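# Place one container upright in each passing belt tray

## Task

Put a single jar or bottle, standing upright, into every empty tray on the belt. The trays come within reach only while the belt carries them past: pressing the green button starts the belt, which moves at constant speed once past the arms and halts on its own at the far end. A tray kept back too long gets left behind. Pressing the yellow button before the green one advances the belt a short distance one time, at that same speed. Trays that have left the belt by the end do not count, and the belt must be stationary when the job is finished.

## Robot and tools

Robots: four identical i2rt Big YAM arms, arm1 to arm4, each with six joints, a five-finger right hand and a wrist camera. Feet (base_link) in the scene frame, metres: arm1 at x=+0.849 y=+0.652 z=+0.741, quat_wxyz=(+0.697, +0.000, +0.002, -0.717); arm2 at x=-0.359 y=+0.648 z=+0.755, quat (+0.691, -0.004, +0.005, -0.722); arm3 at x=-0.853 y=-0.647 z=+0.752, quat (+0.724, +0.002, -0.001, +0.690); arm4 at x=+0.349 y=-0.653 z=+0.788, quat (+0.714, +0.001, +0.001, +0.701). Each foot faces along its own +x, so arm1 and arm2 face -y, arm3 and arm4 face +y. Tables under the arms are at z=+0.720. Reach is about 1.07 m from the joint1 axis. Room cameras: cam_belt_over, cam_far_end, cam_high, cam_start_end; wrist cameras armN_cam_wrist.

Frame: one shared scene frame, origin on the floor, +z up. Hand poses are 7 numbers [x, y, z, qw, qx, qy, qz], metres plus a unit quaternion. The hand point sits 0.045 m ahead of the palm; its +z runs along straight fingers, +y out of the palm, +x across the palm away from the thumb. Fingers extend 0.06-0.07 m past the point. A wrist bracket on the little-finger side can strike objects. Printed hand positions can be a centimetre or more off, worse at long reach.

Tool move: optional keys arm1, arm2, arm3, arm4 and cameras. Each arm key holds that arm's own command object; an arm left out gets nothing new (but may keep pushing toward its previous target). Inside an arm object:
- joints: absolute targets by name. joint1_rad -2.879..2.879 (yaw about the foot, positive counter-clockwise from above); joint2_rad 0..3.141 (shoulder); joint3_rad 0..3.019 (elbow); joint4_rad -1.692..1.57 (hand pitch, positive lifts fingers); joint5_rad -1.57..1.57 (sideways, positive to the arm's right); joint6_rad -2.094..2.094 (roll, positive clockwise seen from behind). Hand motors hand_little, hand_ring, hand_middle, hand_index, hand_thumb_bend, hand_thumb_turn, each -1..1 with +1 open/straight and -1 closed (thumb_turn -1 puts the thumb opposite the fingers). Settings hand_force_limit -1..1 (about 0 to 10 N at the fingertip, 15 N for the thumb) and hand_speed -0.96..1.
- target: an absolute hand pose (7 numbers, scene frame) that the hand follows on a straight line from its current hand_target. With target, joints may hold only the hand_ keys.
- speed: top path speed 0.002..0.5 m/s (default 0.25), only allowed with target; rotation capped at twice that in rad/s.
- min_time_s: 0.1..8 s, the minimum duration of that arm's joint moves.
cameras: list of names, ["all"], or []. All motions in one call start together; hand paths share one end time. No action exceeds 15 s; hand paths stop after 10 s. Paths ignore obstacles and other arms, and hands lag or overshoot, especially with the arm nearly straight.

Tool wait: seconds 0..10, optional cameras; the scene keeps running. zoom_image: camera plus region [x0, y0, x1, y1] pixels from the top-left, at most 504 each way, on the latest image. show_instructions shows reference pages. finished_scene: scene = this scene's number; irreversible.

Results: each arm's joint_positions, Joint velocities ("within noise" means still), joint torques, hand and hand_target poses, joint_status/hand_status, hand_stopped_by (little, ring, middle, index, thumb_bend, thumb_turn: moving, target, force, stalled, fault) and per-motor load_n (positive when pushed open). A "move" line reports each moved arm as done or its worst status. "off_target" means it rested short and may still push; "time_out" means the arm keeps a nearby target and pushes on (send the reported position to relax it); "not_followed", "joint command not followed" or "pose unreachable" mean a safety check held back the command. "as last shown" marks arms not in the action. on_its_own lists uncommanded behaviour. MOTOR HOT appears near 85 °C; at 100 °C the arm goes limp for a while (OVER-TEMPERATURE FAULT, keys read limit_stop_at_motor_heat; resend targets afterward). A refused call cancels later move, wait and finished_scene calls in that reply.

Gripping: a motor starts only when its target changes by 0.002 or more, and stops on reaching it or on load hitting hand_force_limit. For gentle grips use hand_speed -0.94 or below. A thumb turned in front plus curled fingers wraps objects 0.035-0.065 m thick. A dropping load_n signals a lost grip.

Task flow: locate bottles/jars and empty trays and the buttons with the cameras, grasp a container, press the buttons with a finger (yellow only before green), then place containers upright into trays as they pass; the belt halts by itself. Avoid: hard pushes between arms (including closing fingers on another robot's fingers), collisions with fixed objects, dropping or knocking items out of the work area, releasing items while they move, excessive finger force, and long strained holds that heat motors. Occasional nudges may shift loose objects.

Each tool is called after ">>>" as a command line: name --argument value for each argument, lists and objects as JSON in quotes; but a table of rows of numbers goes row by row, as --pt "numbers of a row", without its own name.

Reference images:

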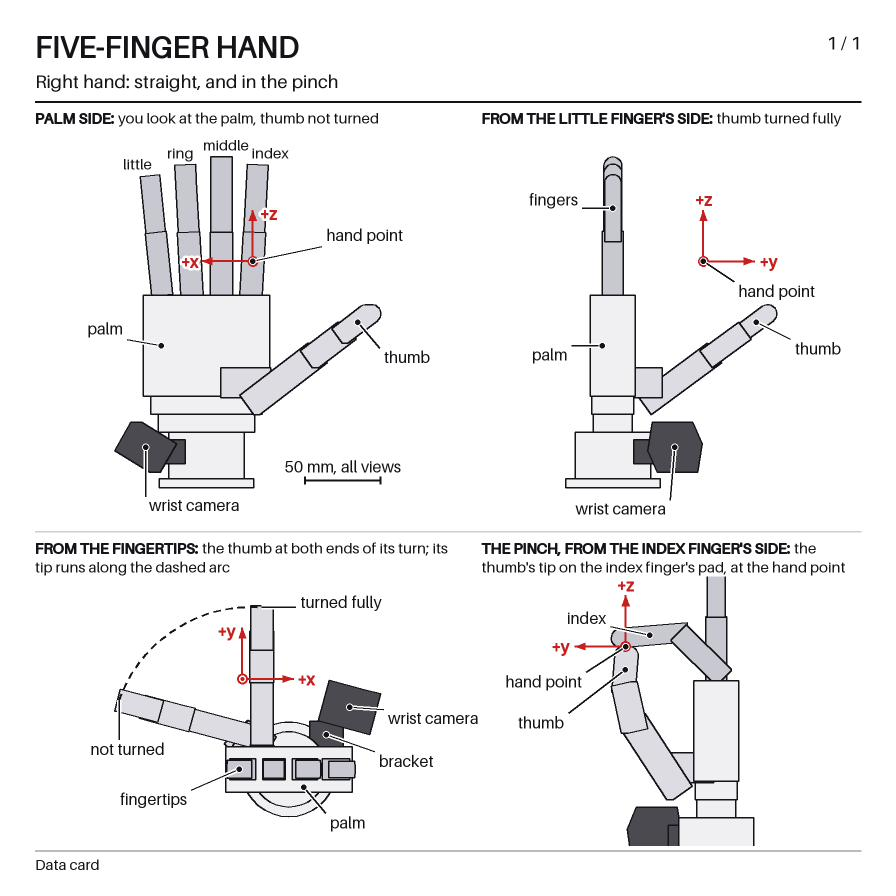

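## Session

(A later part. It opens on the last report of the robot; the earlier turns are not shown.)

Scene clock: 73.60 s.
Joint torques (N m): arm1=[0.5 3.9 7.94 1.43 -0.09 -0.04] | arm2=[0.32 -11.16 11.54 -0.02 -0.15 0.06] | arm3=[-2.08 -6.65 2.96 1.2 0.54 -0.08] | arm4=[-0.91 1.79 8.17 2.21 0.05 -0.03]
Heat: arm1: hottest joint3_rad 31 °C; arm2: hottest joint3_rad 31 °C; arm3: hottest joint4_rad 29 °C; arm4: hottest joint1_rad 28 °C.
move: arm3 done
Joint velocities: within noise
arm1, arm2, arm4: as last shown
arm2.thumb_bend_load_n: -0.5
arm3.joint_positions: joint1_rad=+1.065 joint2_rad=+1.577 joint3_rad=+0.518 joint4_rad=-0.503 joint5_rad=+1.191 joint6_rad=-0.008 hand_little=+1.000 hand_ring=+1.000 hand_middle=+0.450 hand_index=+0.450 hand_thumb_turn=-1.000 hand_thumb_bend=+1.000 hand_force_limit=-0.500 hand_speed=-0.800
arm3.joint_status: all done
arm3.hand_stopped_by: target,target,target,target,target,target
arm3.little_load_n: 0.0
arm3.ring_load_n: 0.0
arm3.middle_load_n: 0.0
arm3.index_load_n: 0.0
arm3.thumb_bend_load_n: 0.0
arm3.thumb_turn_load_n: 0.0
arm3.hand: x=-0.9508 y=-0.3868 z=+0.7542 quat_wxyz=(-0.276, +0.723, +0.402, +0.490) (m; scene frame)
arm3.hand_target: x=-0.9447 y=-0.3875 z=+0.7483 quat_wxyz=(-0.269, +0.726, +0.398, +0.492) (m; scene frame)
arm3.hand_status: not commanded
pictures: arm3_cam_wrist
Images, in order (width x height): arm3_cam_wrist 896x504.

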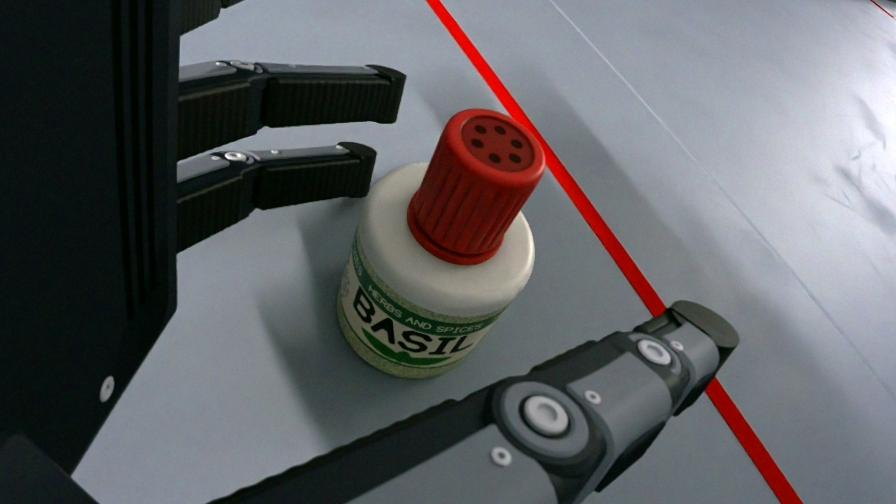

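>>> move --arm3 '{"joints": {"hand_index": 0.25, "hand_middle": 0.25, "hand_speed": -0.9}}'

>>> move --arm3 '{"joints": {"joint2_rad": 1.63, "joint3_rad": 0.507, "joint4_rad": -0.451}, "min_time_s": 2}' --cameras '["arm3_cam_wrist"]'

Scene clock: 75.57 s.
Joint torques (N m): arm1=[0.44 3.9 7.92 1.43 -0.09 -0.04] | arm2=[0.03 -10.93 11.52 0.03 -0.17 0.06] | arm3=[-2.61 -6.48 2.85 1.24 0.53 -0.05] | arm4=[-1.03 2.02 8.1 2.17 0.05 -0.04]
Heat: arm1: hottest joint3_rad 31 °C; arm2: hottest joint3_rad 31 °C; arm3: hottest joint4_rad 29 °C; arm4: hottest joint1_rad 28 °C.
move: arm3 done
Joint velocities: within noise
arm1.joint_positions: joint1_rad=-0.280 joint2_rad=+0.648 joint3_rad=+1.426 joint4_rad=-1.516 joint5_rad=-0.205 joint6_rad=-0.961 hand_little=+1.000 hand_ring=+1.000 hand_middle=+1.000 hand_index=+1.000 hand_thumb_turn=+1.000 hand_thumb_bend=+1.000 hand_force_limit=+0.000 hand_speed=-0.800
arm1.joint_status: not commanded
arm1.hand_stopped_by: target,target,target,target,target,target
arm1.little_load_n: 0.0
arm1.ring_load_n: -0.5
arm1.middle_load_n: 0.0
arm1.index_load_n: 0.0
arm1.thumb_bend_load_n: 0.0
arm1.thumb_turn_load_n: -0.5
arm1.hand: x=+0.7986 y=+0.4639 z=+1.1955 quat_wxyz=(+0.163, +0.332, -0.849, +0.378) (m; scene frame)
arm1.hand_target: x=+0.7987 y=+0.4639 z=+1.2048 quat_wxyz=(+0.170, +0.331, -0.844, +0.386) (m; scene frame)
arm1.hand_status: not commanded
arm2.joint_positions: joint1_rad=-0.973 joint2_rad=+1.453 joint3_rad=+1.383 joint4_rad=-1.555 joint5_rad=-0.006 joint6_rad=-1.596 hand_little=+1.000 hand_ring=+1.000 hand_middle=+1.000 hand_index=+1.000 hand_thumb_turn=+1.000 hand_thumb_bend=+1.000 hand_force_limit=+0.000 hand_speed=-0.800
arm2.joint_status: not commanded
arm2.hand_stopped_by: target,target,target,target,target,target
arm2.little_load_n: 0.0
arm2.ring_load_n: 0.0
arm2.middle_load_n: 0.0
arm2.index_load_n: 0.0
arm2.thumb_bend_load_n: 0.0
arm2.thumb_turn_load_n: 0.0
arm2.hand: x=-0.7131 y=+0.4975 z=+0.9808 quat_wxyz=(-0.021, +0.285, -0.958, -0.007) (m; scene frame)
arm2.hand_target: x=-0.7194 y=+0.4895 z=+0.9999 quat_wxyz=(+0.000, +0.285, -0.959, +0.000) (m; scene frame)
arm2.hand_status: not commanded
arm3.joint_positions: joint1_rad=+1.065 joint2_rad=+1.577 joint3_rad=+0.518 joint4_rad=-0.503 joint5_rad=+1.191 joint6_rad=-0.008 hand_little=+1.000 hand_ring=+1.000 hand_middle=+0.250 hand_index=+0.250 hand_thumb_turn=-1.000 hand_thumb_bend=+1.000 hand_force_limit=-0.500 hand_speed=-0.900
arm3.joint_status: all done
arm3.hand_stopped_by: target,target,target,target,target,target
arm3.little_load_n: 0.0
arm3.ring_load_n: 0.0
arm3.middle_load_n: 0.0
arm3.index_load_n: 0.0
arm3.thumb_bend_load_n: 0.0
arm3.thumb_turn_load_n: 0.0
arm3.hand: x=-0.9508 y=-0.3868 z=+0.7542 quat_wxyz=(-0.276, +0.723, +0.402, +0.490) (m; scene frame)
arm3.hand_target: x=-0.9447 y=-0.3875 z=+0.7483 quat_wxyz=(-0.269, +0.726, +0.398, +0.492) (m; scene frame)
arm3.hand_status: not commanded
arm4.joint_positions: joint1_rad=+0.397 joint2_rad=+0.574 joint3_rad=+1.409 joint4_rad=-1.367 joint5_rad=+0.225 joint6_rad=-1.168 hand_little=+1.000 hand_ring=+1.000 hand_middle=+1.000 hand_index=+1.000 hand_thumb_turn=+1.000 hand_thumb_bend=+1.000 hand_force_limit=+0.000 hand_speed=-0.800
arm4.joint_status: not commanded
arm4.hand_stopped_by: target,target,target,target,target,target
arm4.little_load_n: 0.0
arm4.ring_load_n: 0.0
arm4.middle_load_n: 0.0
arm4.index_load_n: 0.0
arm4.thumb_bend_load_n: 0.0
arm4.thumb_turn_load_n: 0.0
arm4.hand: x=+0.3603 y=-0.4443 z=+1.2900 quat_wxyz=(-0.418, +0.657, +0.562, +0.278) (m; scene frame)
arm4.hand_target: x=+0.3607 y=-0.4451 z=+1.3009 quat_wxyz=(-0.429, +0.653, +0.556, +0.282) (m; scene frame)
arm4.hand_status: not commanded
pictures: none

Scene clock: 77.83 s.
Joint torques (N m): arm1=[0.5 3.9 7.91 1.42 -0.1 -0.04] | arm2=[0.03 -11.16 11.18 -0.03 -0.11 0.11] | arm3=[-2.32 -5.71 2.54 1.48 0.45 -0.07] | arm4=[-0.79 2.14 8.13 2.18 0.04 -0.03]
Heat: arm1: hottest joint3_rad 31 °C; arm2: hottest joint3_rad 32 °C; arm3: hottest joint4_rad 29 °C; arm4: hottest joint1_rad 28 °C.
move: arm3 done
Joint velocities: within noise
arm1, arm2, arm4: as last shown
arm1.ring_load_n: 0.0
arm1.thumb_turn_load_n: 0.0
arm3.joint_positions: joint1_rad=+1.065 joint2_rad=+1.604 joint3_rad=+0.515 joint4_rad=-0.469 joint5_rad=+1.194 joint6_rad=-0.008 hand_little=+1.000 hand_ring=+1.000 hand_middle=+0.250 hand_index=+0.250 hand_thumb_turn=-1.000 hand_thumb_bend=+1.000 hand_force_limit=-0.500 hand_speed=-0.900
arm3.joint_status: all done
arm3.hand_stopped_by: target,target,target,target,target,target
arm3.little_load_n: 0.0
arm3.ring_load_n: 0.0
arm3.middle_load_n: 0.0
arm3.index_load_n: -3.0
arm3.thumb_bend_load_n: 0.0
arm3.thumb_turn_load_n: 0.0
arm3.hand: x=-0.9517 y=-0.3858 z=+0.7473 quat_wxyz=(-0.278, +0.722, +0.401, +0.490) (m; scene frame)
arm3.hand_target: x=-0.9445 y=-0.3876 z=+0.7384 quat_wxyz=(-0.269, +0.726, +0.398, +0.492) (m; scene frame)
arm3.hand_status: not commanded
arm4.ring_load_n: 0.5
pictures: arm3_cam_wrist
Images, in order (width x height): arm3_cam_wrist 896x504.

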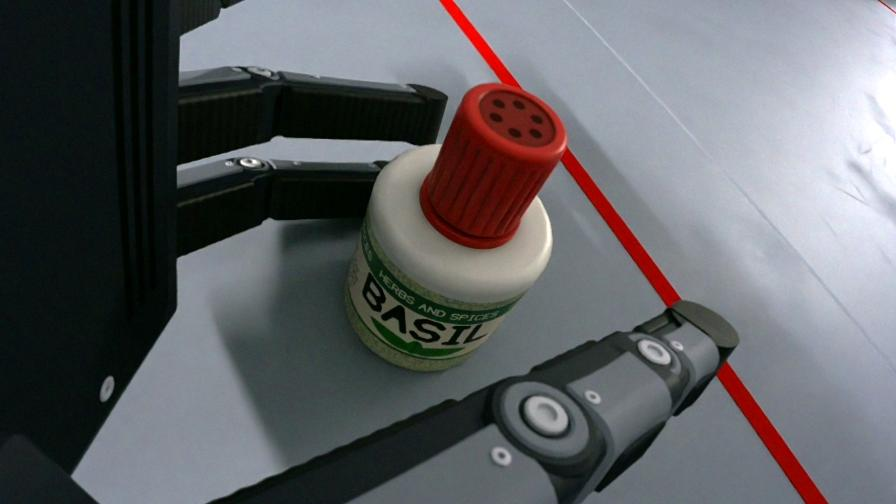

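>>> move --arm3 '{"joints": {"hand_index": -0.4, "hand_thumb_bend": -0.8, "hand_speed": -0.93, "hand_force_limit": -0.5}}' --cameras '["arm3_cam_wrist"]'

Scene clock: 92.43 s.
Joint torques (N m): arm1=[0.5 3.9 7.91 1.42 -0.1 -0.05] | arm2=[0.5 -11.28 11.4 -0.03 -0.13 0.06] | arm3=[-2.49 -6.95 2.61 1.35 0.53 -0.08] | arm4=[-1.08 2.14 8.1 2.21 0.04 -0.02]
Heat: arm1: hottest joint3_rad 32 °C; arm2: hottest joint3_rad 32 °C; arm3: hottest joint4_rad 29 °C; arm4: hottest joint1_rad 28 °C.
move: arm3 off_target
Joint velocities: within noise
arm1, arm2, arm4: as last shown
arm1.little_load_n: 0.5
arm3.joint_positions: joint1_rad=+1.064 joint2_rad=+1.611 joint3_rad=+0.515 joint4_rad=-0.462 joint5_rad=+1.191 joint6_rad=-0.008 hand_little=+1.000 hand_ring=+1.000 hand_middle=+0.250 hand_index=-0.083 hand_thumb_turn=-1.000 hand_thumb_bend=+0.820 hand_force_limit=-0.500 hand_speed=-0.930
arm3.joint_status: hand_index off_target (ended at -0.083, target -0.400); hand_thumb_bend off_target (ended at +0.820, target -0.800); the others done
arm3.hand_stopped_by: target,target,target,force,force,target
arm3.little_load_n: 0.0
arm3.ring_load_n: 0.0
arm3.middle_load_n: 0.0
arm3.index_load_n: 3.5
arm3.thumb_bend_load_n: 3.5
arm3.thumb_turn_load_n: -1.0
arm3.hand: x=-0.9520 y=-0.3859 z=+0.7448 quat_wxyz=(-0.277, +0.723, +0.401, +0.489) (m; scene frame)
arm3.hand_target: x=-0.9445 y=-0.3876 z=+0.7384 quat_wxyz=(-0.269, +0.726, +0.398, +0.492) (m; scene frame)
arm3.hand_status: not commanded
arm4.ring_load_n: 0.0
pictures: arm3_cam_wrist
Images, in order (width x height): arm3_cam_wrist 896x504.

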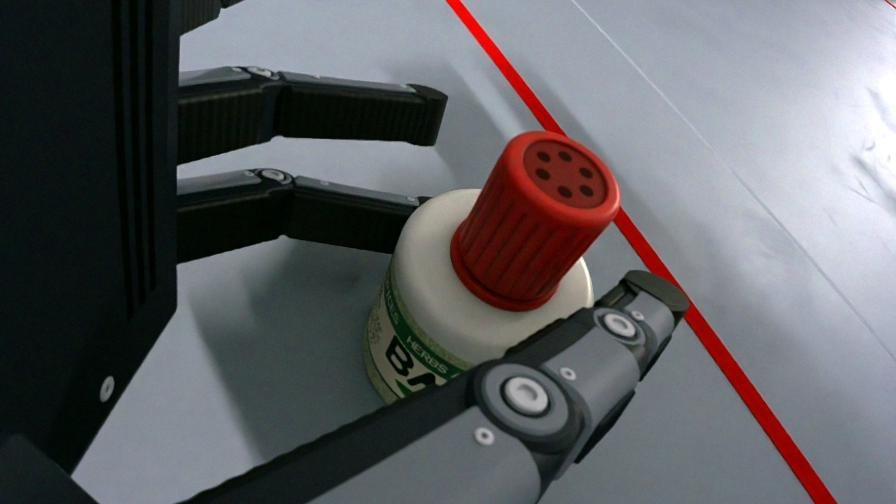

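>>> move --arm3 '{"joints": {"hand_index": 0.3, "hand_thumb_bend": 1.0, "hand_speed": -0.8}}'

>>> move --arm3 '{"joints": {"joint2_rad": 1.57, "joint3_rad": 0.45, "joint4_rad": -0.451}, "min_time_s": 2}' --cameras '["arm3_cam_wrist"]'

Scene clock: 94.27 s.
Joint torques (N m): arm1=[0.38 3.9 7.92 1.42 -0.09 -0.05] | arm2=[0.73 -10.64 11.51 -0.05 -0.16 0.1] | arm3=[-2.32 -7 2.85 1.4 0.05 0.01] | arm4=[-0.73 1.96 8.13 2.13 0.05 -0.04]
Heat: arm1: hottest joint3_rad 32 °C; arm2: hottest joint3_rad 32 °C; arm3: hottest joint4_rad 29 °C; arm4: hottest joint1_rad 28 °C.
move: arm3 done
Joint velocities: within noise
arm1, arm2, arm4: as last shown
arm1.little_load_n: 0.0
arm3.joint_positions: joint1_rad=+1.064 joint2_rad=+1.611 joint3_rad=+0.511 joint4_rad=-0.461 joint5_rad=+1.205 joint6_rad=-0.016 hand_little=+1.000 hand_ring=+1.000 hand_middle=+0.250 hand_index=+0.298 hand_thumb_turn=-1.000 hand_thumb_bend=+1.000 hand_force_limit=-0.500 hand_speed=-0.800
arm3.joint_status: all done
arm3.hand_stopped_by: target,target,target,target,target,target
arm3.little_load_n: 0.0
arm3.ring_load_n: 0.0
arm3.middle_load_n: 0.5
arm3.index_load_n: -5.0
arm3.thumb_bend_load_n: 0.0
arm3.thumb_turn_load_n: 0.5
arm3.hand: x=-0.9492 y=-0.3859 z=+0.7470 quat_wxyz=(-0.277, +0.718, +0.403, +0.496) (m; scene frame)
arm3.hand_target: x=-0.9445 y=-0.3877 z=+0.7384 quat_wxyz=(-0.269, +0.726, +0.398, +0.492) (m; scene frame)
arm3.hand_status: not commanded
pictures: none

Scene clock: 96.57 s.
Joint torques (N m): arm1=[0.5 3.96 7.92 1.43 -0.09 -0.04] | arm2=[0.15 -10.99 11.48 -0.09 -0.13 0.05] | arm3=[-2.37 -8.88 2.07 0.96 0.11 0.03] | arm4=[-0.91 2.08 8.09 2.17 0.05 -0.04]
Heat: arm1: hottest joint3_rad 32 °C; arm2: hottest joint3_rad 32 °C; arm3: hottest joint4_rad 29 °C; arm4: hottest joint1_rad 28 °C.
move: arm3 done
Joint velocities: within noise
arm1, arm2, arm4: as last shown
arm2.thumb_turn_load_n: 0.5
arm3.joint_positions: joint1_rad=+1.064 joint2_rad=+1.576 joint3_rad=+0.463 joint4_rad=-0.457 joint5_rad=+1.203 joint6_rad=-0.016 hand_little=+1.000 hand_ring=+1.000 hand_middle=+0.250 hand_index=+0.299 hand_thumb_turn=-1.000 hand_thumb_bend=+1.000 hand_force_limit=-0.500 hand_speed=-0.800
arm3.joint_status: all done
arm3.hand_stopped_by: target,target,target,target,target,target
arm3.little_load_n: 0.0
arm3.ring_load_n: 0.0
arm3.middle_load_n: 0.0
arm3.index_load_n: 0.0
arm3.thumb_bend_load_n: 0.0
arm3.thumb_turn_load_n: 0.0
arm3.hand: x=-0.9332 y=-0.3960 z=+0.7478 quat_wxyz=(-0.273, +0.717, +0.405, +0.497) (m; scene frame)
arm3.hand_target: x=-0.9267 y=-0.3991 z=+0.7433 quat_wxyz=(-0.270, +0.727, +0.397, +0.491) (m; scene frame)
arm3.hand_status: not commanded
pictures: arm3_cam_wrist
Images, in order (width x height): arm3_cam_wrist 896x504.

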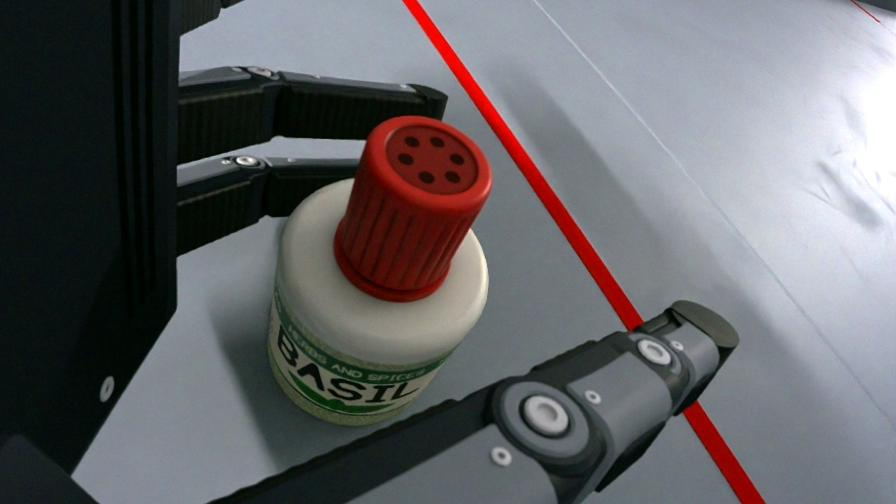

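>>> move --arm3 '{"joints": {"hand_index": -0.7, "hand_thumb_bend": -0.8, "hand_speed": -0.93, "hand_force_limit": -0.4}}' --cameras '["arm3_cam_wrist"]'

Scene clock: 104.63 s.
Joint torques (N m): arm1=[0.5 3.9 7.92 1.42 -0.09 -0.04] | arm2=[0.5 -10.23 11.4 -0.09 -0.12 0.11] | arm3=[-2.61 -8 2.59 1.05 0.53 -0.04] | arm4=[-0.79 2.08 8.17 2.13 0.06 -0.04]
Heat: arm1: hottest joint3_rad 32 °C; arm2: hottest joint3_rad 32 °C; arm3: hottest joint4_rad 29 °C; arm4: hottest joint1_rad 28 °C.
move: arm3 off_target
Joint velocities: within noise
arm1, arm2, arm4: as last shown
arm2.thumb_turn_load_n: 0.0
arm3.joint_positions: joint1_rad=+1.064 joint2_rad=+1.576 joint3_rad=+0.456 joint4_rad=-0.457 joint5_rad=+1.191 joint6_rad=-0.011 hand_little=+1.000 hand_ring=+1.000 hand_middle=+0.250 hand_index=-0.700 hand_thumb_turn=-1.000 hand_thumb_bend=+0.347 hand_force_limit=-0.400 hand_speed=-0.930
arm3.joint_status: hand_thumb_bend off_target (ended at +0.347, target -0.800); the others done
arm3.hand_stopped_by: target,target,target,target,force,target
arm3.little_load_n: 0.5
arm3.ring_load_n: 0.0
arm3.middle_load_n: 0.0
arm3.index_load_n: 1.0
arm3.thumb_bend_load_n: 5.0
arm3.thumb_turn_load_n: 0.0
arm3.hand: x=-0.9306 y=-0.3991 z=+0.7447 quat_wxyz=(-0.270, +0.720, +0.407, +0.493) (m; scene frame)
arm3.hand_target: x=-0.9267 y=-0.3990 z=+0.7434 quat_wxyz=(-0.270, +0.727, +0.397, +0.491) (m; scene frame)
arm3.hand_status: not commanded
arm4.thumb_turn_load_n: -0.5
pictures: arm3_cam_wrist
Images, in order (width x height): arm3_cam_wrist 896x504.

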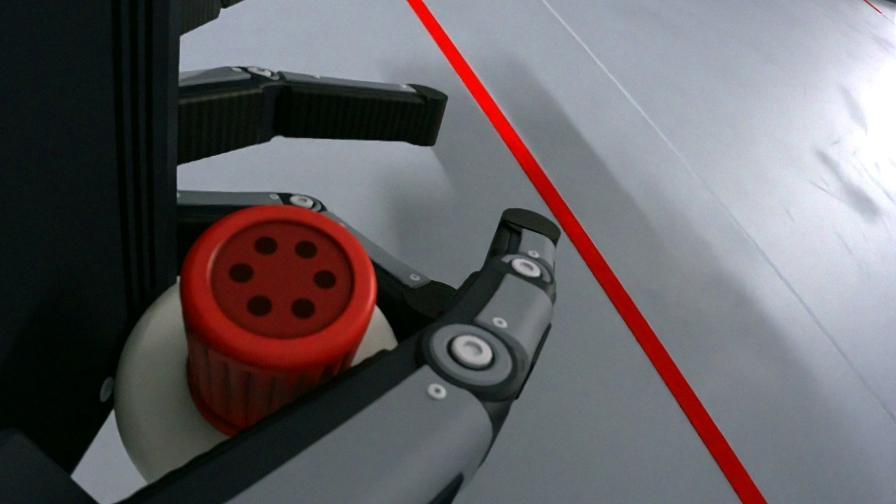

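>>> move --arm3 '{"joints": {"hand_index": -1.0, "hand_thumb_bend": -0.9, "hand_speed": -0.93, "hand_force_limit": -0.2}}'

>>> move --arm3 '{"joints": {"joint2_rad": 1.38, "joint3_rad": 0.47, "joint4_rad": -0.661}, "min_time_s": 3}' --cameras '["arm3_cam_wrist", "cam_high"]'

Scene clock: 106.57 s.
Joint torques (N m): arm1=[0.44 3.96 7.92 1.4 -0.09 -0.05] | arm2=[0.5 -11.46 11.56 -0.29 -0.14 0.1] | arm3=[-2.2 -8 2.55 0.92 0.55 -0.04] | arm4=[-0.79 1.9 8.16 2.17 0.02 -0.03]
Heat: arm1: hottest joint3_rad 32 °C; arm2: hottest joint3_rad 32 °C; arm3: hottest joint4_rad 29 °C; arm4: hottest joint1_rad 28 °C.
move: arm3 off_target
Joint velocities: within noise
arm1, arm2, arm4: as last shown
arm3.joint_positions: joint1_rad=+1.064 joint2_rad=+1.576 joint3_rad=+0.456 joint4_rad=-0.457 joint5_rad=+1.191 joint6_rad=-0.011 hand_little=+1.000 hand_ring=+1.000 hand_middle=+0.250 hand_index=-0.711 hand_thumb_turn=-1.000 hand_thumb_bend=+0.341 hand_force_limit=-0.200 hand_speed=-0.930
arm3.joint_status: hand_index off_target (ended at -0.711, target -1.000); hand_thumb_bend off_target (ended at +0.341, target -0.900); the others done
arm3.hand_stopped_by: target,target,target,force,force,target
arm3.little_load_n: 0.0
arm3.ring_load_n: 0.0
arm3.middle_load_n: 0.0
arm3.index_load_n: 4.5
arm3.thumb_bend_load_n: 6.0
arm3.thumb_turn_load_n: 0.0
arm3.hand: x=-0.9306 y=-0.3991 z=+0.7447 quat_wxyz=(-0.270, +0.720, +0.407, +0.493) (m; scene frame)
arm3.hand_target: x=-0.9267 y=-0.3990 z=+0.7434 quat_wxyz=(-0.270, +0.727, +0.397, +0.491) (m; scene frame)
arm3.hand_status: not commanded
arm4.thumb_turn_load_n: 0.0
pictures: none

Scene clock: 109.87 s.
Joint torques (N m): arm1=[0.44 3.9 7.94 1.44 -0.09 -0.05] | arm2=[0.03 -11.11 11.32 -0.24 -0.09 0.06] | arm3=[-2.32 -7.12 5.46 0.38 0.55 -0.02] | arm4=[-0.85 1.9 8.1 2.17 0.06 -0.03]
Heat: arm1: hottest joint3_rad 32 °C; arm2: hottest joint3_rad 32 °C; arm3: hottest joint4_rad 29 °C; arm4: hottest joint1_rad 28 °C.
move: arm3 done
Joint velocities: within noise
arm1, arm2, arm4: as last shown
arm3.joint_positions: joint1_rad=+1.064 joint2_rad=+1.392 joint3_rad=+0.456 joint4_rad=-0.651 joint5_rad=+1.191 joint6_rad=-0.010 hand_little=+1.000 hand_ring=+1.000 hand_middle=+0.250 hand_index=-0.711 hand_thumb_turn=-1.000 hand_thumb_bend=+0.341 hand_force_limit=-0.200 hand_speed=-0.930
arm3.joint_status: all done
arm3.hand_stopped_by: target,target,target,force,force,target
arm3.little_load_n: 0.0
arm3.ring_load_n: 0.0
arm3.middle_load_n: 0.0
arm3.index_load_n: 4.5
arm3.thumb_bend_load_n: 6.0
arm3.thumb_turn_load_n: 0.0
arm3.hand: x=-0.9203 y=-0.4057 z=+0.7878 quat_wxyz=(-0.266, +0.719, +0.409, +0.495) (m; scene frame)
arm3.hand_target: x=-0.9228 y=-0.4017 z=+0.7916 quat_wxyz=(-0.270, +0.727, +0.397, +0.491) (m; scene frame)
arm3.hand_status: not commanded
arm4.index_load_n: 0.5
pictures: arm3_cam_wrist, cam_high
Images, in order (width x height): arm3_cam_wrist 896x504, cam_high 896x504.

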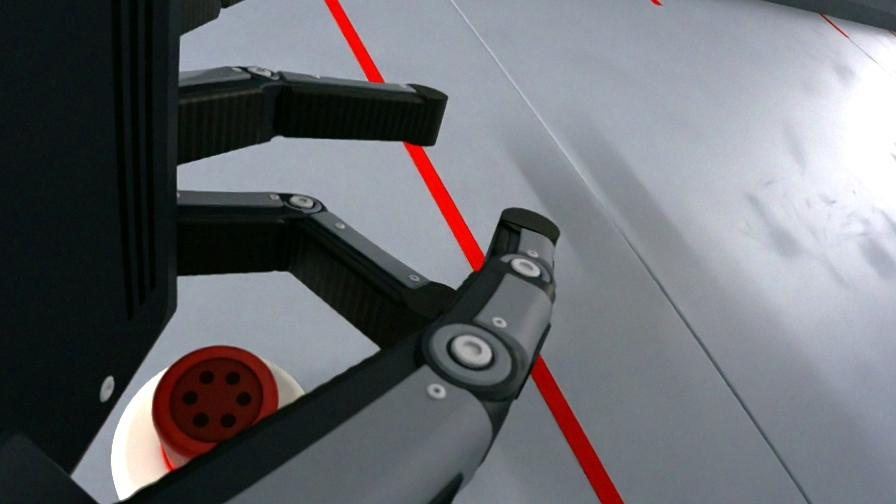

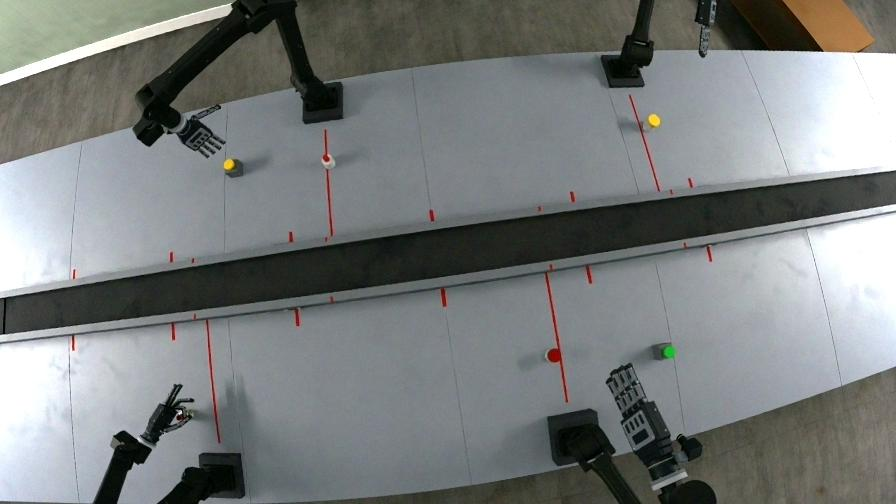

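>>> move --arm3 '{"joints": {"hand_index": 0.4, "hand_middle": 0.4, "hand_thumb_bend": 1.0, "hand_speed": -0.5}}'

>>> move --arm3 '{"target": [-0.955, -0.475, 0.815, -0.27, 0.72, 0.405, 0.495], "speed": 0.1}' --cameras '["arm3_cam_wrist", "cam_high"]'

Scene clock: 113.30 s.
Joint torques (N m): arm1=[0.44 3.9 7.92 1.42 -0.09 -0.05] | arm2=[0.21 -10.7 11.33 -0.18 -0.09 0.07] | arm3=[-1.85 -6.59 5.34 0.34 0.56 0] | arm4=[-0.91 2.08 8.09 2.24 0.06 -0.02]
Heat: arm1: hottest joint3_rad 32 °C; arm2: hottest joint3_rad 33 °C; arm3: hottest joint4_rad 29 °C; arm4: hottest joint1_rad 28 °C.
move: arm3 done
Joint velocities: within noise
arm1.joint_positions: joint1_rad=-0.280 joint2_rad=+0.648 joint3_rad=+1.426 joint4_rad=-1.516 joint5_rad=-0.205 joint6_rad=-0.961 hand_little=+1.000 hand_ring=+1.000 hand_middle=+1.000 hand_index=+1.000 hand_thumb_turn=+1.000 hand_thumb_bend=+1.000 hand_force_limit=+0.000 hand_speed=-0.800
arm1.joint_status: not commanded
arm1.hand_stopped_by: target,target,target,target,target,target
arm1.little_load_n: -0.5
arm1.ring_load_n: 0.0
arm1.middle_load_n: 0.0
arm1.index_load_n: 0.0
arm1.thumb_bend_load_n: -0.5
arm1.thumb_turn_load_n: -0.5
arm1.hand: x=+0.7986 y=+0.4639 z=+1.1955 quat_wxyz=(+0.163, +0.332, -0.849, +0.378) (m; scene frame)
arm1.hand_target: x=+0.7987 y=+0.4639 z=+1.2048 quat_wxyz=(+0.170, +0.331, -0.844, +0.386) (m; scene frame)
arm1.hand_status: not commanded
arm2.joint_positions: joint1_rad=-0.973 joint2_rad=+1.453 joint3_rad=+1.383 joint4_rad=-1.555 joint5_rad=-0.006 joint6_rad=-1.596 hand_little=+1.000 hand_ring=+1.000 hand_middle=+1.000 hand_index=+1.000 hand_thumb_turn=+1.000 hand_thumb_bend=+1.000 hand_force_limit=+0.000 hand_speed=-0.800
arm2.joint_status: not commanded
arm2.hand_stopped_by: target,target,target,target,target,target
arm2.little_load_n: 0.0
arm2.ring_load_n: 0.0
arm2.middle_load_n: 0.0
arm2.index_load_n: 0.0
arm2.thumb_bend_load_n: 0.0
arm2.thumb_turn_load_n: -0.5
arm2.hand: x=-0.7131 y=+0.4975 z=+0.9808 quat_wxyz=(-0.021, +0.285, -0.958, -0.007) (m; scene frame)
arm2.hand_target: x=-0.7194 y=+0.4895 z=+0.9999 quat_wxyz=(+0.000, +0.285, -0.959, +0.000) (m; scene frame)
arm2.hand_status: not commanded
arm3.joint_positions: joint1_rad=+1.064 joint2_rad=+1.392 joint3_rad=+0.456 joint4_rad=-0.651 joint5_rad=+1.191 joint6_rad=-0.010 hand_little=+1.000 hand_ring=+1.000 hand_middle=+0.400 hand_index=+0.400 hand_thumb_turn=-1.000 hand_thumb_bend=+1.000 hand_force_limit=-0.200 hand_speed=-0.500
arm3.joint_status: all done
arm3.hand_stopped_by: target,target,target,target,target,target
arm3.little_load_n: 0.0
arm3.ring_load_n: 0.0
arm3.middle_load_n: 0.0
arm3.index_load_n: 0.0
arm3.thumb_bend_load_n: 0.0
arm3.thumb_turn_load_n: 0.0
arm3.hand: x=-0.9203 y=-0.4057 z=+0.7878 quat_wxyz=(-0.266, +0.719, +0.409, +0.495) (m; scene frame)
arm3.hand_target: x=-0.9228 y=-0.4017 z=+0.7916 quat_wxyz=(-0.270, +0.727, +0.397, +0.491) (m; scene frame)
arm3.hand_status: not commanded
arm4.joint_positions: joint1_rad=+0.397 joint2_rad=+0.574 joint3_rad=+1.409 joint4_rad=-1.367 joint5_rad=+0.225 joint6_rad=-1.168 hand_little=+1.000 hand_ring=+1.000 hand_middle=+1.000 hand_index=+1.000 hand_thumb_turn=+1.000 hand_thumb_bend=+1.000 hand_force_limit=+0.000 hand_speed=-0.800
arm4.joint_status: not commanded
arm4.hand_stopped_by: target,target,target,target,target,target
arm4.little_load_n: 0.0
arm4.ring_load_n: 0.0
arm4.middle_load_n: 0.0
arm4.index_load_n: 0.0
arm4.thumb_bend_load_n: 0.0
arm4.thumb_turn_load_n: 0.0
arm4.hand: x=+0.3603 y=-0.4443 z=+1.2900 quat_wxyz=(-0.418, +0.657, +0.562, +0.278) (m; scene frame)
arm4.hand_target: x=+0.3607 y=-0.4451 z=+1.3009 quat_wxyz=(-0.429, +0.653, +0.556, +0.282) (m; scene frame)
arm4.hand_status: not commanded
pictures: none

Scene clock: 115.13 s.
Joint torques (N m): arm1=[0.44 3.84 7.92 1.43 -0.09 -0.04] | arm2=[1.03 -9.82 11.25 -0.1 -0.15 0.11] | arm3=[-0.15 -5.3 5.56 -0.92 0.34 0] | arm4=[-0.85 2.02 8.13 2.18 0.04 -0.04]
Heat: arm1: hottest joint3_rad 32 °C; arm2: hottest joint3_rad 33 °C; arm3: hottest joint4_rad 29 °C; arm4: hottest joint1_rad 28 °C.
move: arm3 off_target
Joint velocities: within noise
arm1, arm2, arm4: as last shown
arm1.little_load_n: 0.0
arm1.thumb_bend_load_n: 0.0
arm1.thumb_turn_load_n: 0.0
arm2.little_load_n: -0.5
arm2.thumb_turn_load_n: 0.5
arm3.joint_positions: joint1_rad=+1.365 joint2_rad=+1.459 joint3_rad=+0.569 joint4_rad=-1.343 joint5_rad=+1.087 joint6_rad=+0.702 hand_little=+1.000 hand_ring=+1.000 hand_middle=+0.400 hand_index=+0.400 hand_thumb_turn=-1.000 hand_thumb_bend=+1.000 hand_force_limit=-0.200 hand_speed=-0.500
arm3.joint_status: not commanded
arm3.hand_stopped_by: target,target,target,target,target,target
arm3.little_load_n: 0.0
arm3.ring_load_n: 0.0
arm3.middle_load_n: 0.0
arm3.index_load_n: 0.0
arm3.thumb_bend_load_n: 0.0
arm3.thumb_turn_load_n: 0.0
arm3.hand: x=-0.9445 y=-0.4752 z=+0.8135 quat_wxyz=(-0.267, +0.720, +0.404, +0.497) (m; scene frame)
arm3.hand_target: x=-0.9547 y=-0.4749 z=+0.8149 quat_wxyz=(-0.270, +0.720, +0.405, +0.495) (m; scene frame)
arm3.hand_status: off_target (0.011 m and 0.4 deg from the pose sent, 0.082 m and 0.7 deg at the start)
pictures: arm3_cam_wrist, cam_high
Images, in order (width x height): arm3_cam_wrist 896x504, cam_high 896x504.

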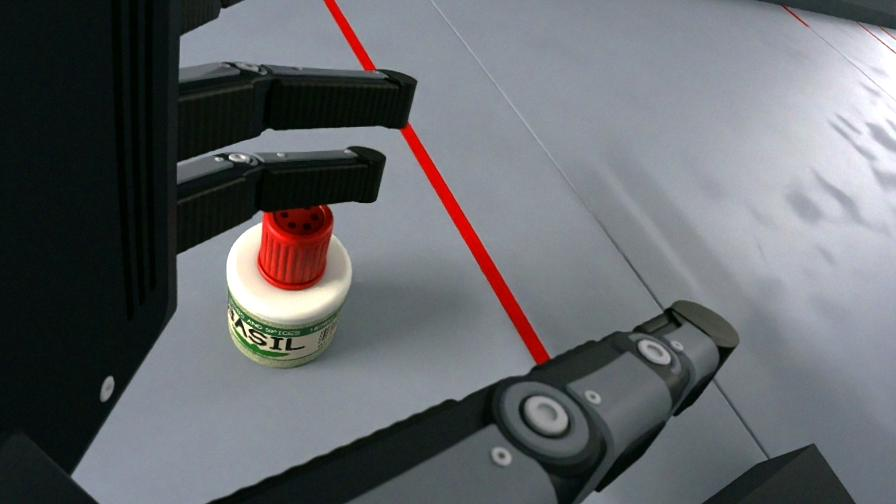

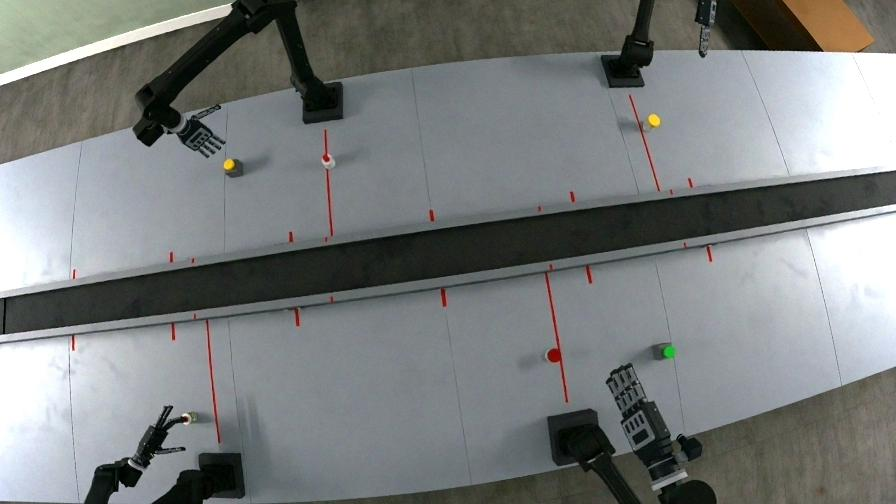

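>>> move --arm3 '{"target": [-0.980, -0.4526, 0.815, -0.3027, 0.6813, 0.3738, 0.5517], "speed": 0.1, "joints": {"hand_index": 1.0, "hand_middle": 1.0}}' --cameras '["arm3_cam_wrist"]'

Scene clock: 120.10 s.
Joint torques (N m): arm1=[0.5 3.9 7.94 1.42 -0.1 -0.05] | arm2=[0.09 -10.75 11.19 -0.06 -0.11 0.11] | arm3=[-1.44 -8 4.37 -1.24 0.5 -0.02] | arm4=[-1.03 1.96 8.06 2.19 0.05 -0.02]
Heat: arm1: hottest joint3_rad 32 °C; arm2: hottest joint3_rad 33 °C; arm3: hottest joint4_rad 29 °C; arm4: hottest joint1_rad 28 °C.
move: arm3 done
Joint velocities: within noise
arm1, arm2, arm4: as last shown
arm1.ring_load_n: -0.5
arm2.little_load_n: 0.0
arm2.thumb_turn_load_n: 0.0
arm3.joint_positions: joint1_rad=+1.365 joint2_rad=+1.689 joint3_rad=+0.685 joint4_rad=-1.514 joint5_rad=+1.191 joint6_rad=+0.978 hand_little=+1.000 hand_ring=+1.000 hand_middle=+1.000 hand_index=+1.000 hand_thumb_turn=-1.000 hand_thumb_bend=+1.000 hand_force_limit=-0.200 hand_speed=-0.500
arm3.joint_status: all done
arm3.hand_stopped_by: target,target,target,target,target,target
arm3.little_load_n: 0.0
arm3.ring_load_n: 0.0
arm3.middle_load_n: 0.0
arm3.index_load_n: 0.0
arm3.thumb_bend_load_n: 0.0
arm3.thumb_turn_load_n: 0.0
arm3.hand: x=-0.9735 y=-0.4547 z=+0.8142 quat_wxyz=(-0.301, +0.683, +0.375, +0.550) (m; scene frame)
arm3.hand_target: x=-0.9799 y=-0.4526 z=+0.8150 quat_wxyz=(-0.303, +0.682, +0.374, +0.551) (m; scene frame)
arm3.hand_status: done (0.007 m and 0.4 deg from the pose sent, 0.042 m and 9.4 deg at the start)
pictures: arm3_cam_wrist
Images, in order (width x height): arm3_cam_wrist 896x504.

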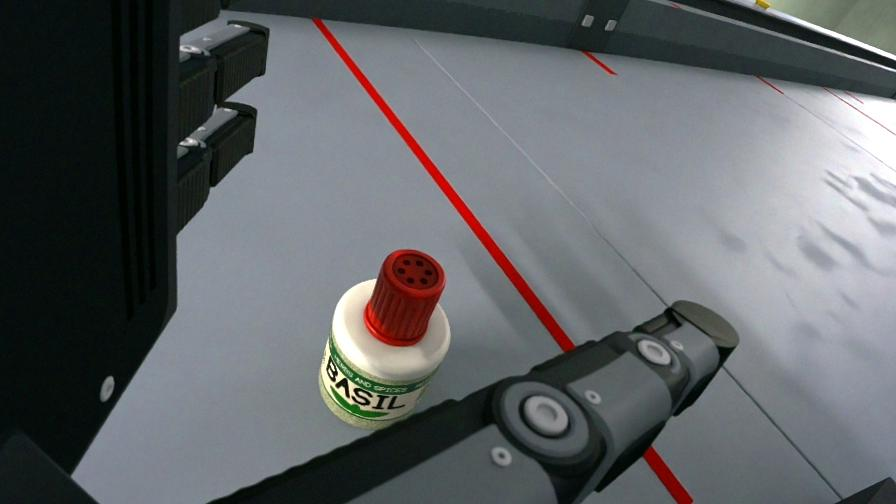

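>>> move --arm3 '{"target": [-0.960, -0.449, 0.745, -0.3027, 0.6813, 0.3738, 0.5517], "speed": 0.06}' --cameras '["arm3_cam_wrist"]'

Scene clock: 122.83 s.
Joint torques (N m): arm1=[0.44 3.9 7.94 1.42 -0.09 -0.04] | arm2=[0.26 -10.75 11.34 -0.13 -0.11 0.06] | arm3=[-2.61 -8.82 0.9 0.13 0.52 -0.18] | arm4=[-0.91 1.79 8.1 2.15 0.04 -0.03]
Heat: arm1: hottest joint3_rad 32 °C; arm2: hottest joint3_rad 33 °C; arm3: hottest joint4_rad 29 °C; arm4: hottest joint1_rad 28 °C.
move: arm3 done
Joint velocities: within noise
arm1, arm2, arm4: as last shown
arm1.ring_load_n: 0.5
arm3.joint_positions: joint1_rad=+1.351 joint2_rad=+1.867 joint3_rad=+0.646 joint4_rad=-1.258 joint5_rad=+1.215 joint6_rad=+0.954 hand_little=+1.000 hand_ring=+1.000 hand_middle=+1.000 hand_index=+1.000 hand_thumb_turn=-1.000 hand_thumb_bend=+1.000 hand_force_limit=-0.200 hand_speed=-0.500
arm3.joint_status: not commanded
arm3.hand_stopped_by: target,target,target,target,target,target
arm3.little_load_n: 0.0
arm3.ring_load_n: 0.0
arm3.middle_load_n: 0.0
arm3.index_load_n: 0.0
arm3.thumb_bend_load_n: 0.0
arm3.thumb_turn_load_n: 0.0
arm3.hand: x=-0.9664 y=-0.4506 z=+0.7490 quat_wxyz=(-0.311, +0.683, +0.373, +0.546) (m; scene frame)
arm3.hand_target: x=-0.9601 y=-0.4492 z=+0.7453 quat_wxyz=(-0.303, +0.681, +0.374, +0.552) (m; scene frame)
arm3.hand_status: done (0.008 m and 1.2 deg from the pose sent, 0.071 m and 0.3 deg at the start)
arm4.ring_load_n: -0.5
pictures: arm3_cam_wrist
Images, in order (width x height): arm3_cam_wrist 896x504.

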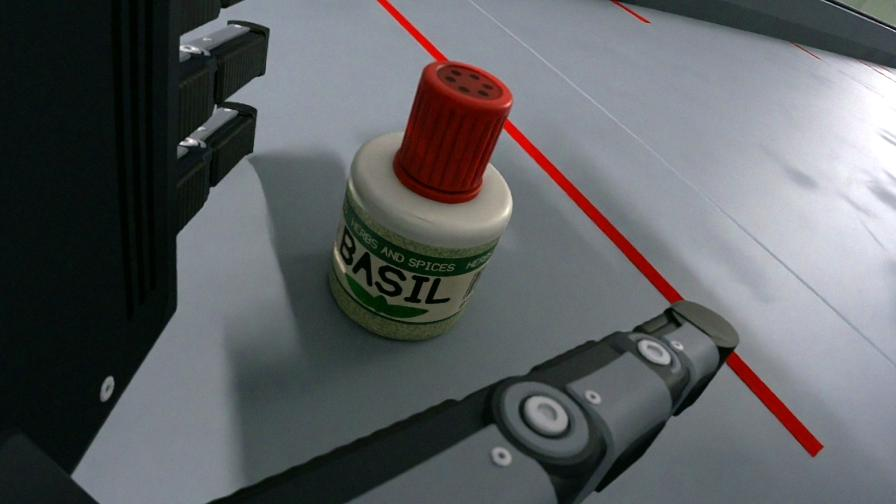

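>>> move --arm3 '{"target": [-0.944, -0.4445, 0.743, -0.3027, 0.6813, 0.3738, 0.5517], "speed": 0.05}' --cameras '["arm3_cam_wrist"]'

Scene clock: 124.67 s.
Joint torques (N m): arm1=[0.44 3.96 7.94 1.42 -0.09 -0.05] | arm2=[0.38 -10.87 11.19 -0.29 -0.11 0.03] | arm3=[-2.67 -8.7 0.35 -0.02 0.55 -0.25] | arm4=[-0.85 2.08 8.05 2.13 0.06 -0.04]
Heat: arm1: hottest joint3_rad 32 °C; arm2: hottest joint3_rad 33 °C; arm3: hottest joint4_rad 29 °C; arm4: hottest joint1_rad 28 °C.
move: arm3 off_target
Joint velocities: within noise
arm1, arm2, arm4: as last shown
arm1.ring_load_n: 0.0
arm1.thumb_turn_load_n: -0.5
arm3.joint_positions: joint1_rad=+1.321 joint2_rad=+1.847 joint3_rad=+0.606 joint4_rad=-1.170 joint5_rad=+1.241 joint6_rad=+0.889 hand_little=+1.000 hand_ring=+1.000 hand_middle=+1.000 hand_index=+1.000 hand_thumb_turn=-1.000 hand_thumb_bend=+1.000 hand_force_limit=-0.200 hand_speed=-0.500
arm3.joint_status: not commanded
arm3.hand_stopped_by: target,target,target,target,target,target
arm3.little_load_n: 0.0
arm3.ring_load_n: 0.0
arm3.middle_load_n: 0.0
arm3.index_load_n: -0.5
arm3.thumb_bend_load_n: 0.0
arm3.thumb_turn_load_n: 0.0
arm3.hand: x=-0.9545 y=-0.4454 z=+0.7453 quat_wxyz=(-0.314, +0.684, +0.373, +0.543) (m; scene frame)
arm3.hand_target: x=-0.9441 y=-0.4450 z=+0.7433 quat_wxyz=(-0.303, +0.681, +0.374, +0.552) (m; scene frame)
arm3.hand_status: off_target (0.011 m and 1.6 deg from the pose sent, 0.024 m and 1.2 deg at the start)
arm4.ring_load_n: 0.0
arm4.thumb_turn_load_n: -0.5
pictures: arm3_cam_wrist
Images, in order (width x height): arm3_cam_wrist 896x504.

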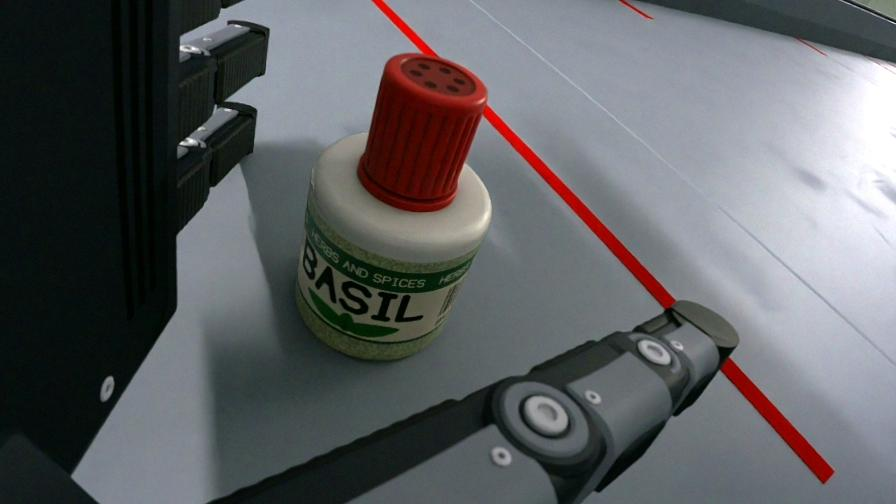

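>>> move --arm3 '{"joints": {"hand_thumb_bend": -0.8, "hand_speed": -0.9, "hand_force_limit": -0.6}}' --cameras '["arm3_cam_wrist"]'

Scene clock: 133.77 s.
Joint torques (N m): arm1=[0.5 3.96 7.91 1.42 -0.1 -0.05] | arm2=[0.44 -10.58 11.37 0.05 -0.1 0.09] | arm3=[-3.19 -8.76 0.34 -0.08 0.57 -0.24] | arm4=[-0.79 1.96 8.09 2.18 0.04 -0.02]
Heat: arm1: hottest joint3_rad 32 °C; arm2: hottest joint3_rad 33 °C; arm3: hottest joint4_rad 29 °C; arm4: hottest joint1_rad 28 °C.
move: arm3 off_target
Joint velocities: within noise
arm1, arm2, arm4: as last shown
arm1.thumb_turn_load_n: 0.0
arm3.joint_positions: joint1_rad=+1.321 joint2_rad=+1.847 joint3_rad=+0.606 joint4_rad=-1.170 joint5_rad=+1.241 joint6_rad=+0.888 hand_little=+1.000 hand_ring=+1.000 hand_middle=+1.000 hand_index=+1.000 hand_thumb_turn=-1.000 hand_thumb_bend=-0.213 hand_force_limit=-0.600 hand_speed=-0.900
arm3.joint_status: hand_thumb_bend off_target (ended at -0.213, target -0.800); the others done
arm3.hand_stopped_by: target,target,target,target,force,target
arm3.little_load_n: 0.0
arm3.ring_load_n: 0.0
arm3.middle_load_n: 0.5
arm3.index_load_n: 0.0
arm3.thumb_bend_load_n: 3.0
arm3.thumb_turn_load_n: 0.0
arm3.hand: x=-0.9545 y=-0.4453 z=+0.7454 quat_wxyz=(-0.313, +0.683, +0.373, +0.543) (m; scene frame)
arm3.hand_target: x=-0.9441 y=-0.4450 z=+0.7433 quat_wxyz=(-0.303, +0.681, +0.374, +0.552) (m; scene frame)
arm3.hand_status: not commanded
arm4.thumb_turn_load_n: 0.0
pictures: arm3_cam_wrist
Images, in order (width x height): arm3_cam_wrist 896x504.

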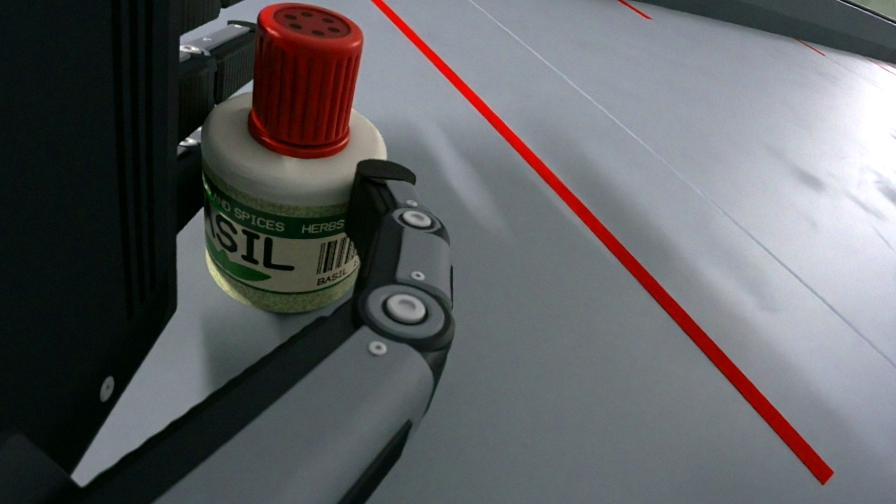

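>>> move --arm3 '{"joints": {"hand_index": -0.2, "hand_middle": 0.3, "hand_speed": -0.93, "hand_force_limit": -0.6}}' --cameras '["arm3_cam_wrist"]'

Scene clock: 139.13 s.
Joint torques (N m): arm1=[0.44 3.96 7.91 1.42 -0.09 -0.04] | arm2=[0.09 -11.52 11.3 -0.05 -0.12 0.09] | arm3=[-3.19 -8.7 0.28 0.02 0.56 -0.23] | arm4=[-1.03 1.9 8.12 2.17 0.04 -0.03]
Heat: arm1: hottest joint3_rad 32 °C; arm2: hottest joint3_rad 33 °C; arm3: hottest joint4_rad 29 °C; arm4: hottest joint1_rad 28 °C.
move: arm3 off_target
Joint velocities: within noise
arm1, arm2, arm4: as last shown
arm2.little_load_n: 0.5
arm3.joint_positions: joint1_rad=+1.321 joint2_rad=+1.847 joint3_rad=+0.606 joint4_rad=-1.170 joint5_rad=+1.241 joint6_rad=+0.888 hand_little=+1.000 hand_ring=+1.000 hand_middle=+0.917 hand_index=+0.962 hand_thumb_turn=-1.000 hand_thumb_bend=-0.212 hand_force_limit=-0.600 hand_speed=-0.930
arm3.joint_status: hand_middle off_target (ended at +0.917, target +0.300); hand_index off_target (ended at +0.962, target -0.200); the others done
arm3.hand_stopped_by: target,target,force,force,force,target
arm3.little_load_n: 0.0
arm3.ring_load_n: 0.0
arm3.middle_load_n: 2.0
arm3.index_load_n: 0.0
arm3.thumb_bend_load_n: 9.0
arm3.thumb_turn_load_n: 1.0
arm3.hand: x=-0.9545 y=-0.4453 z=+0.7454 quat_wxyz=(-0.313, +0.683, +0.373, +0.543) (m; scene frame)
arm3.hand_target: x=-0.9441 y=-0.4450 z=+0.7433 quat_wxyz=(-0.303, +0.681, +0.374, +0.552) (m; scene frame)
arm3.hand_status: not commanded
pictures: arm3_cam_wrist
Images, in order (width x height): arm3_cam_wrist 896x504.

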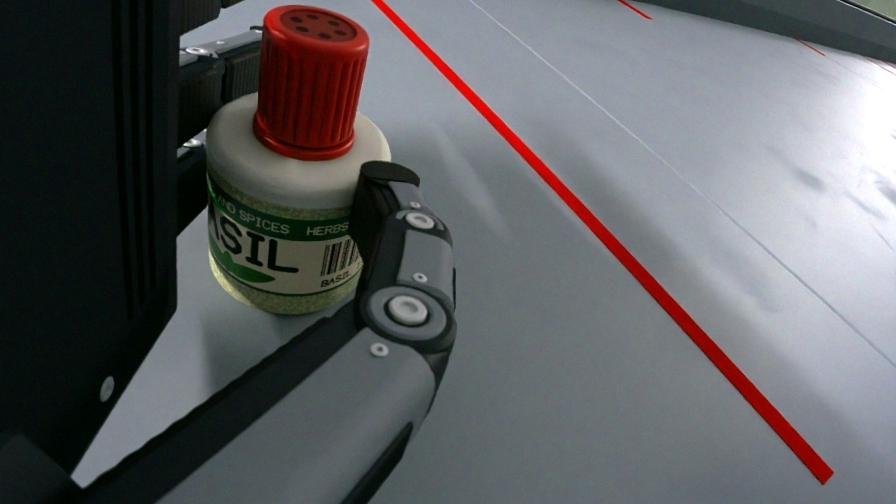

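>>> move --arm3 '{"target": [-0.944, -0.4445, 0.83, -0.3027, 0.6813, 0.3738, 0.5517], "speed": 0.06}' --cameras '["arm3_cam_wrist", "cam_high"]'

Scene clock: 141.33 s.
Joint torques (N m): arm1=[0.5 3.9 7.92 1.43 -0.09 -0.04] | arm2=[-0.32 -11.63 11.52 -0.28 -0.13 0.01] | arm3=[-2.67 -8.35 4.38 -1.05 0.56 -0.2] | arm4=[-0.97 2.08 8.13 2.15 0.04 -0.03]
Heat: arm1: hottest joint3_rad 32 °C; arm2: hottest joint3_rad 33 °C; arm3: hottest joint4_rad 29 °C; arm4: hottest joint1_rad 28 °C.
move: arm3 done
Joint velocities: within noise
arm1, arm2, arm4: as last shown
arm2.little_load_n: 0.0
arm3.joint_positions: joint1_rad=+1.314 joint2_rad=+1.580 joint3_rad=+0.594 joint4_rad=-1.444 joint5_rad=+1.243 joint6_rad=+0.883 hand_little=+1.000 hand_ring=+1.000 hand_middle=+0.917 hand_index=+0.962 hand_thumb_turn=-1.000 hand_thumb_bend=-0.212 hand_force_limit=-0.600 hand_speed=-0.930
arm3.joint_status: not commanded
arm3.hand_stopped_by: target,target,force,force,force,target
arm3.little_load_n: 0.0
arm3.ring_load_n: 0.0
arm3.middle_load_n: 2.0
arm3.index_load_n: 0.0
arm3.thumb_bend_load_n: 9.0
arm3.thumb_turn_load_n: 1.0
arm3.hand: x=-0.9415 y=-0.4483 z=+0.8241 quat_wxyz=(-0.306, +0.680, +0.377, +0.550) (m; scene frame)
arm3.hand_target: x=-0.9439 y=-0.4445 z=+0.8299 quat_wxyz=(-0.303, +0.681, +0.374, +0.552) (m; scene frame)
arm3.hand_status: done (0.007 m and 0.6 deg from the pose sent, 0.085 m and 1.6 deg at the start)
pictures: arm3_cam_wrist, cam_high
Images, in order (width x height): arm3_cam_wrist 896x504, cam_high 896x504.

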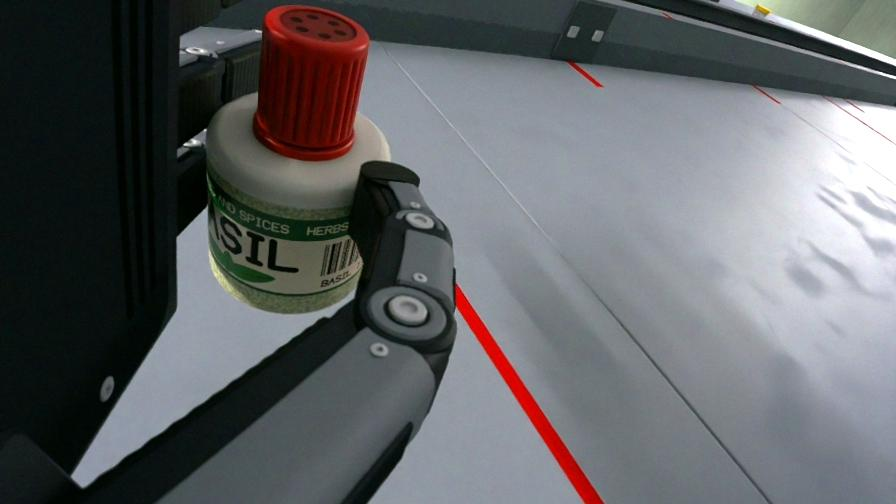

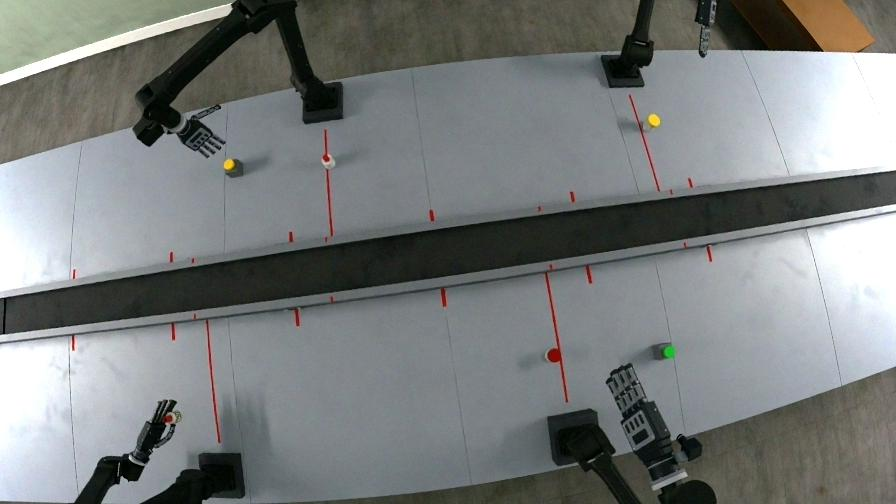

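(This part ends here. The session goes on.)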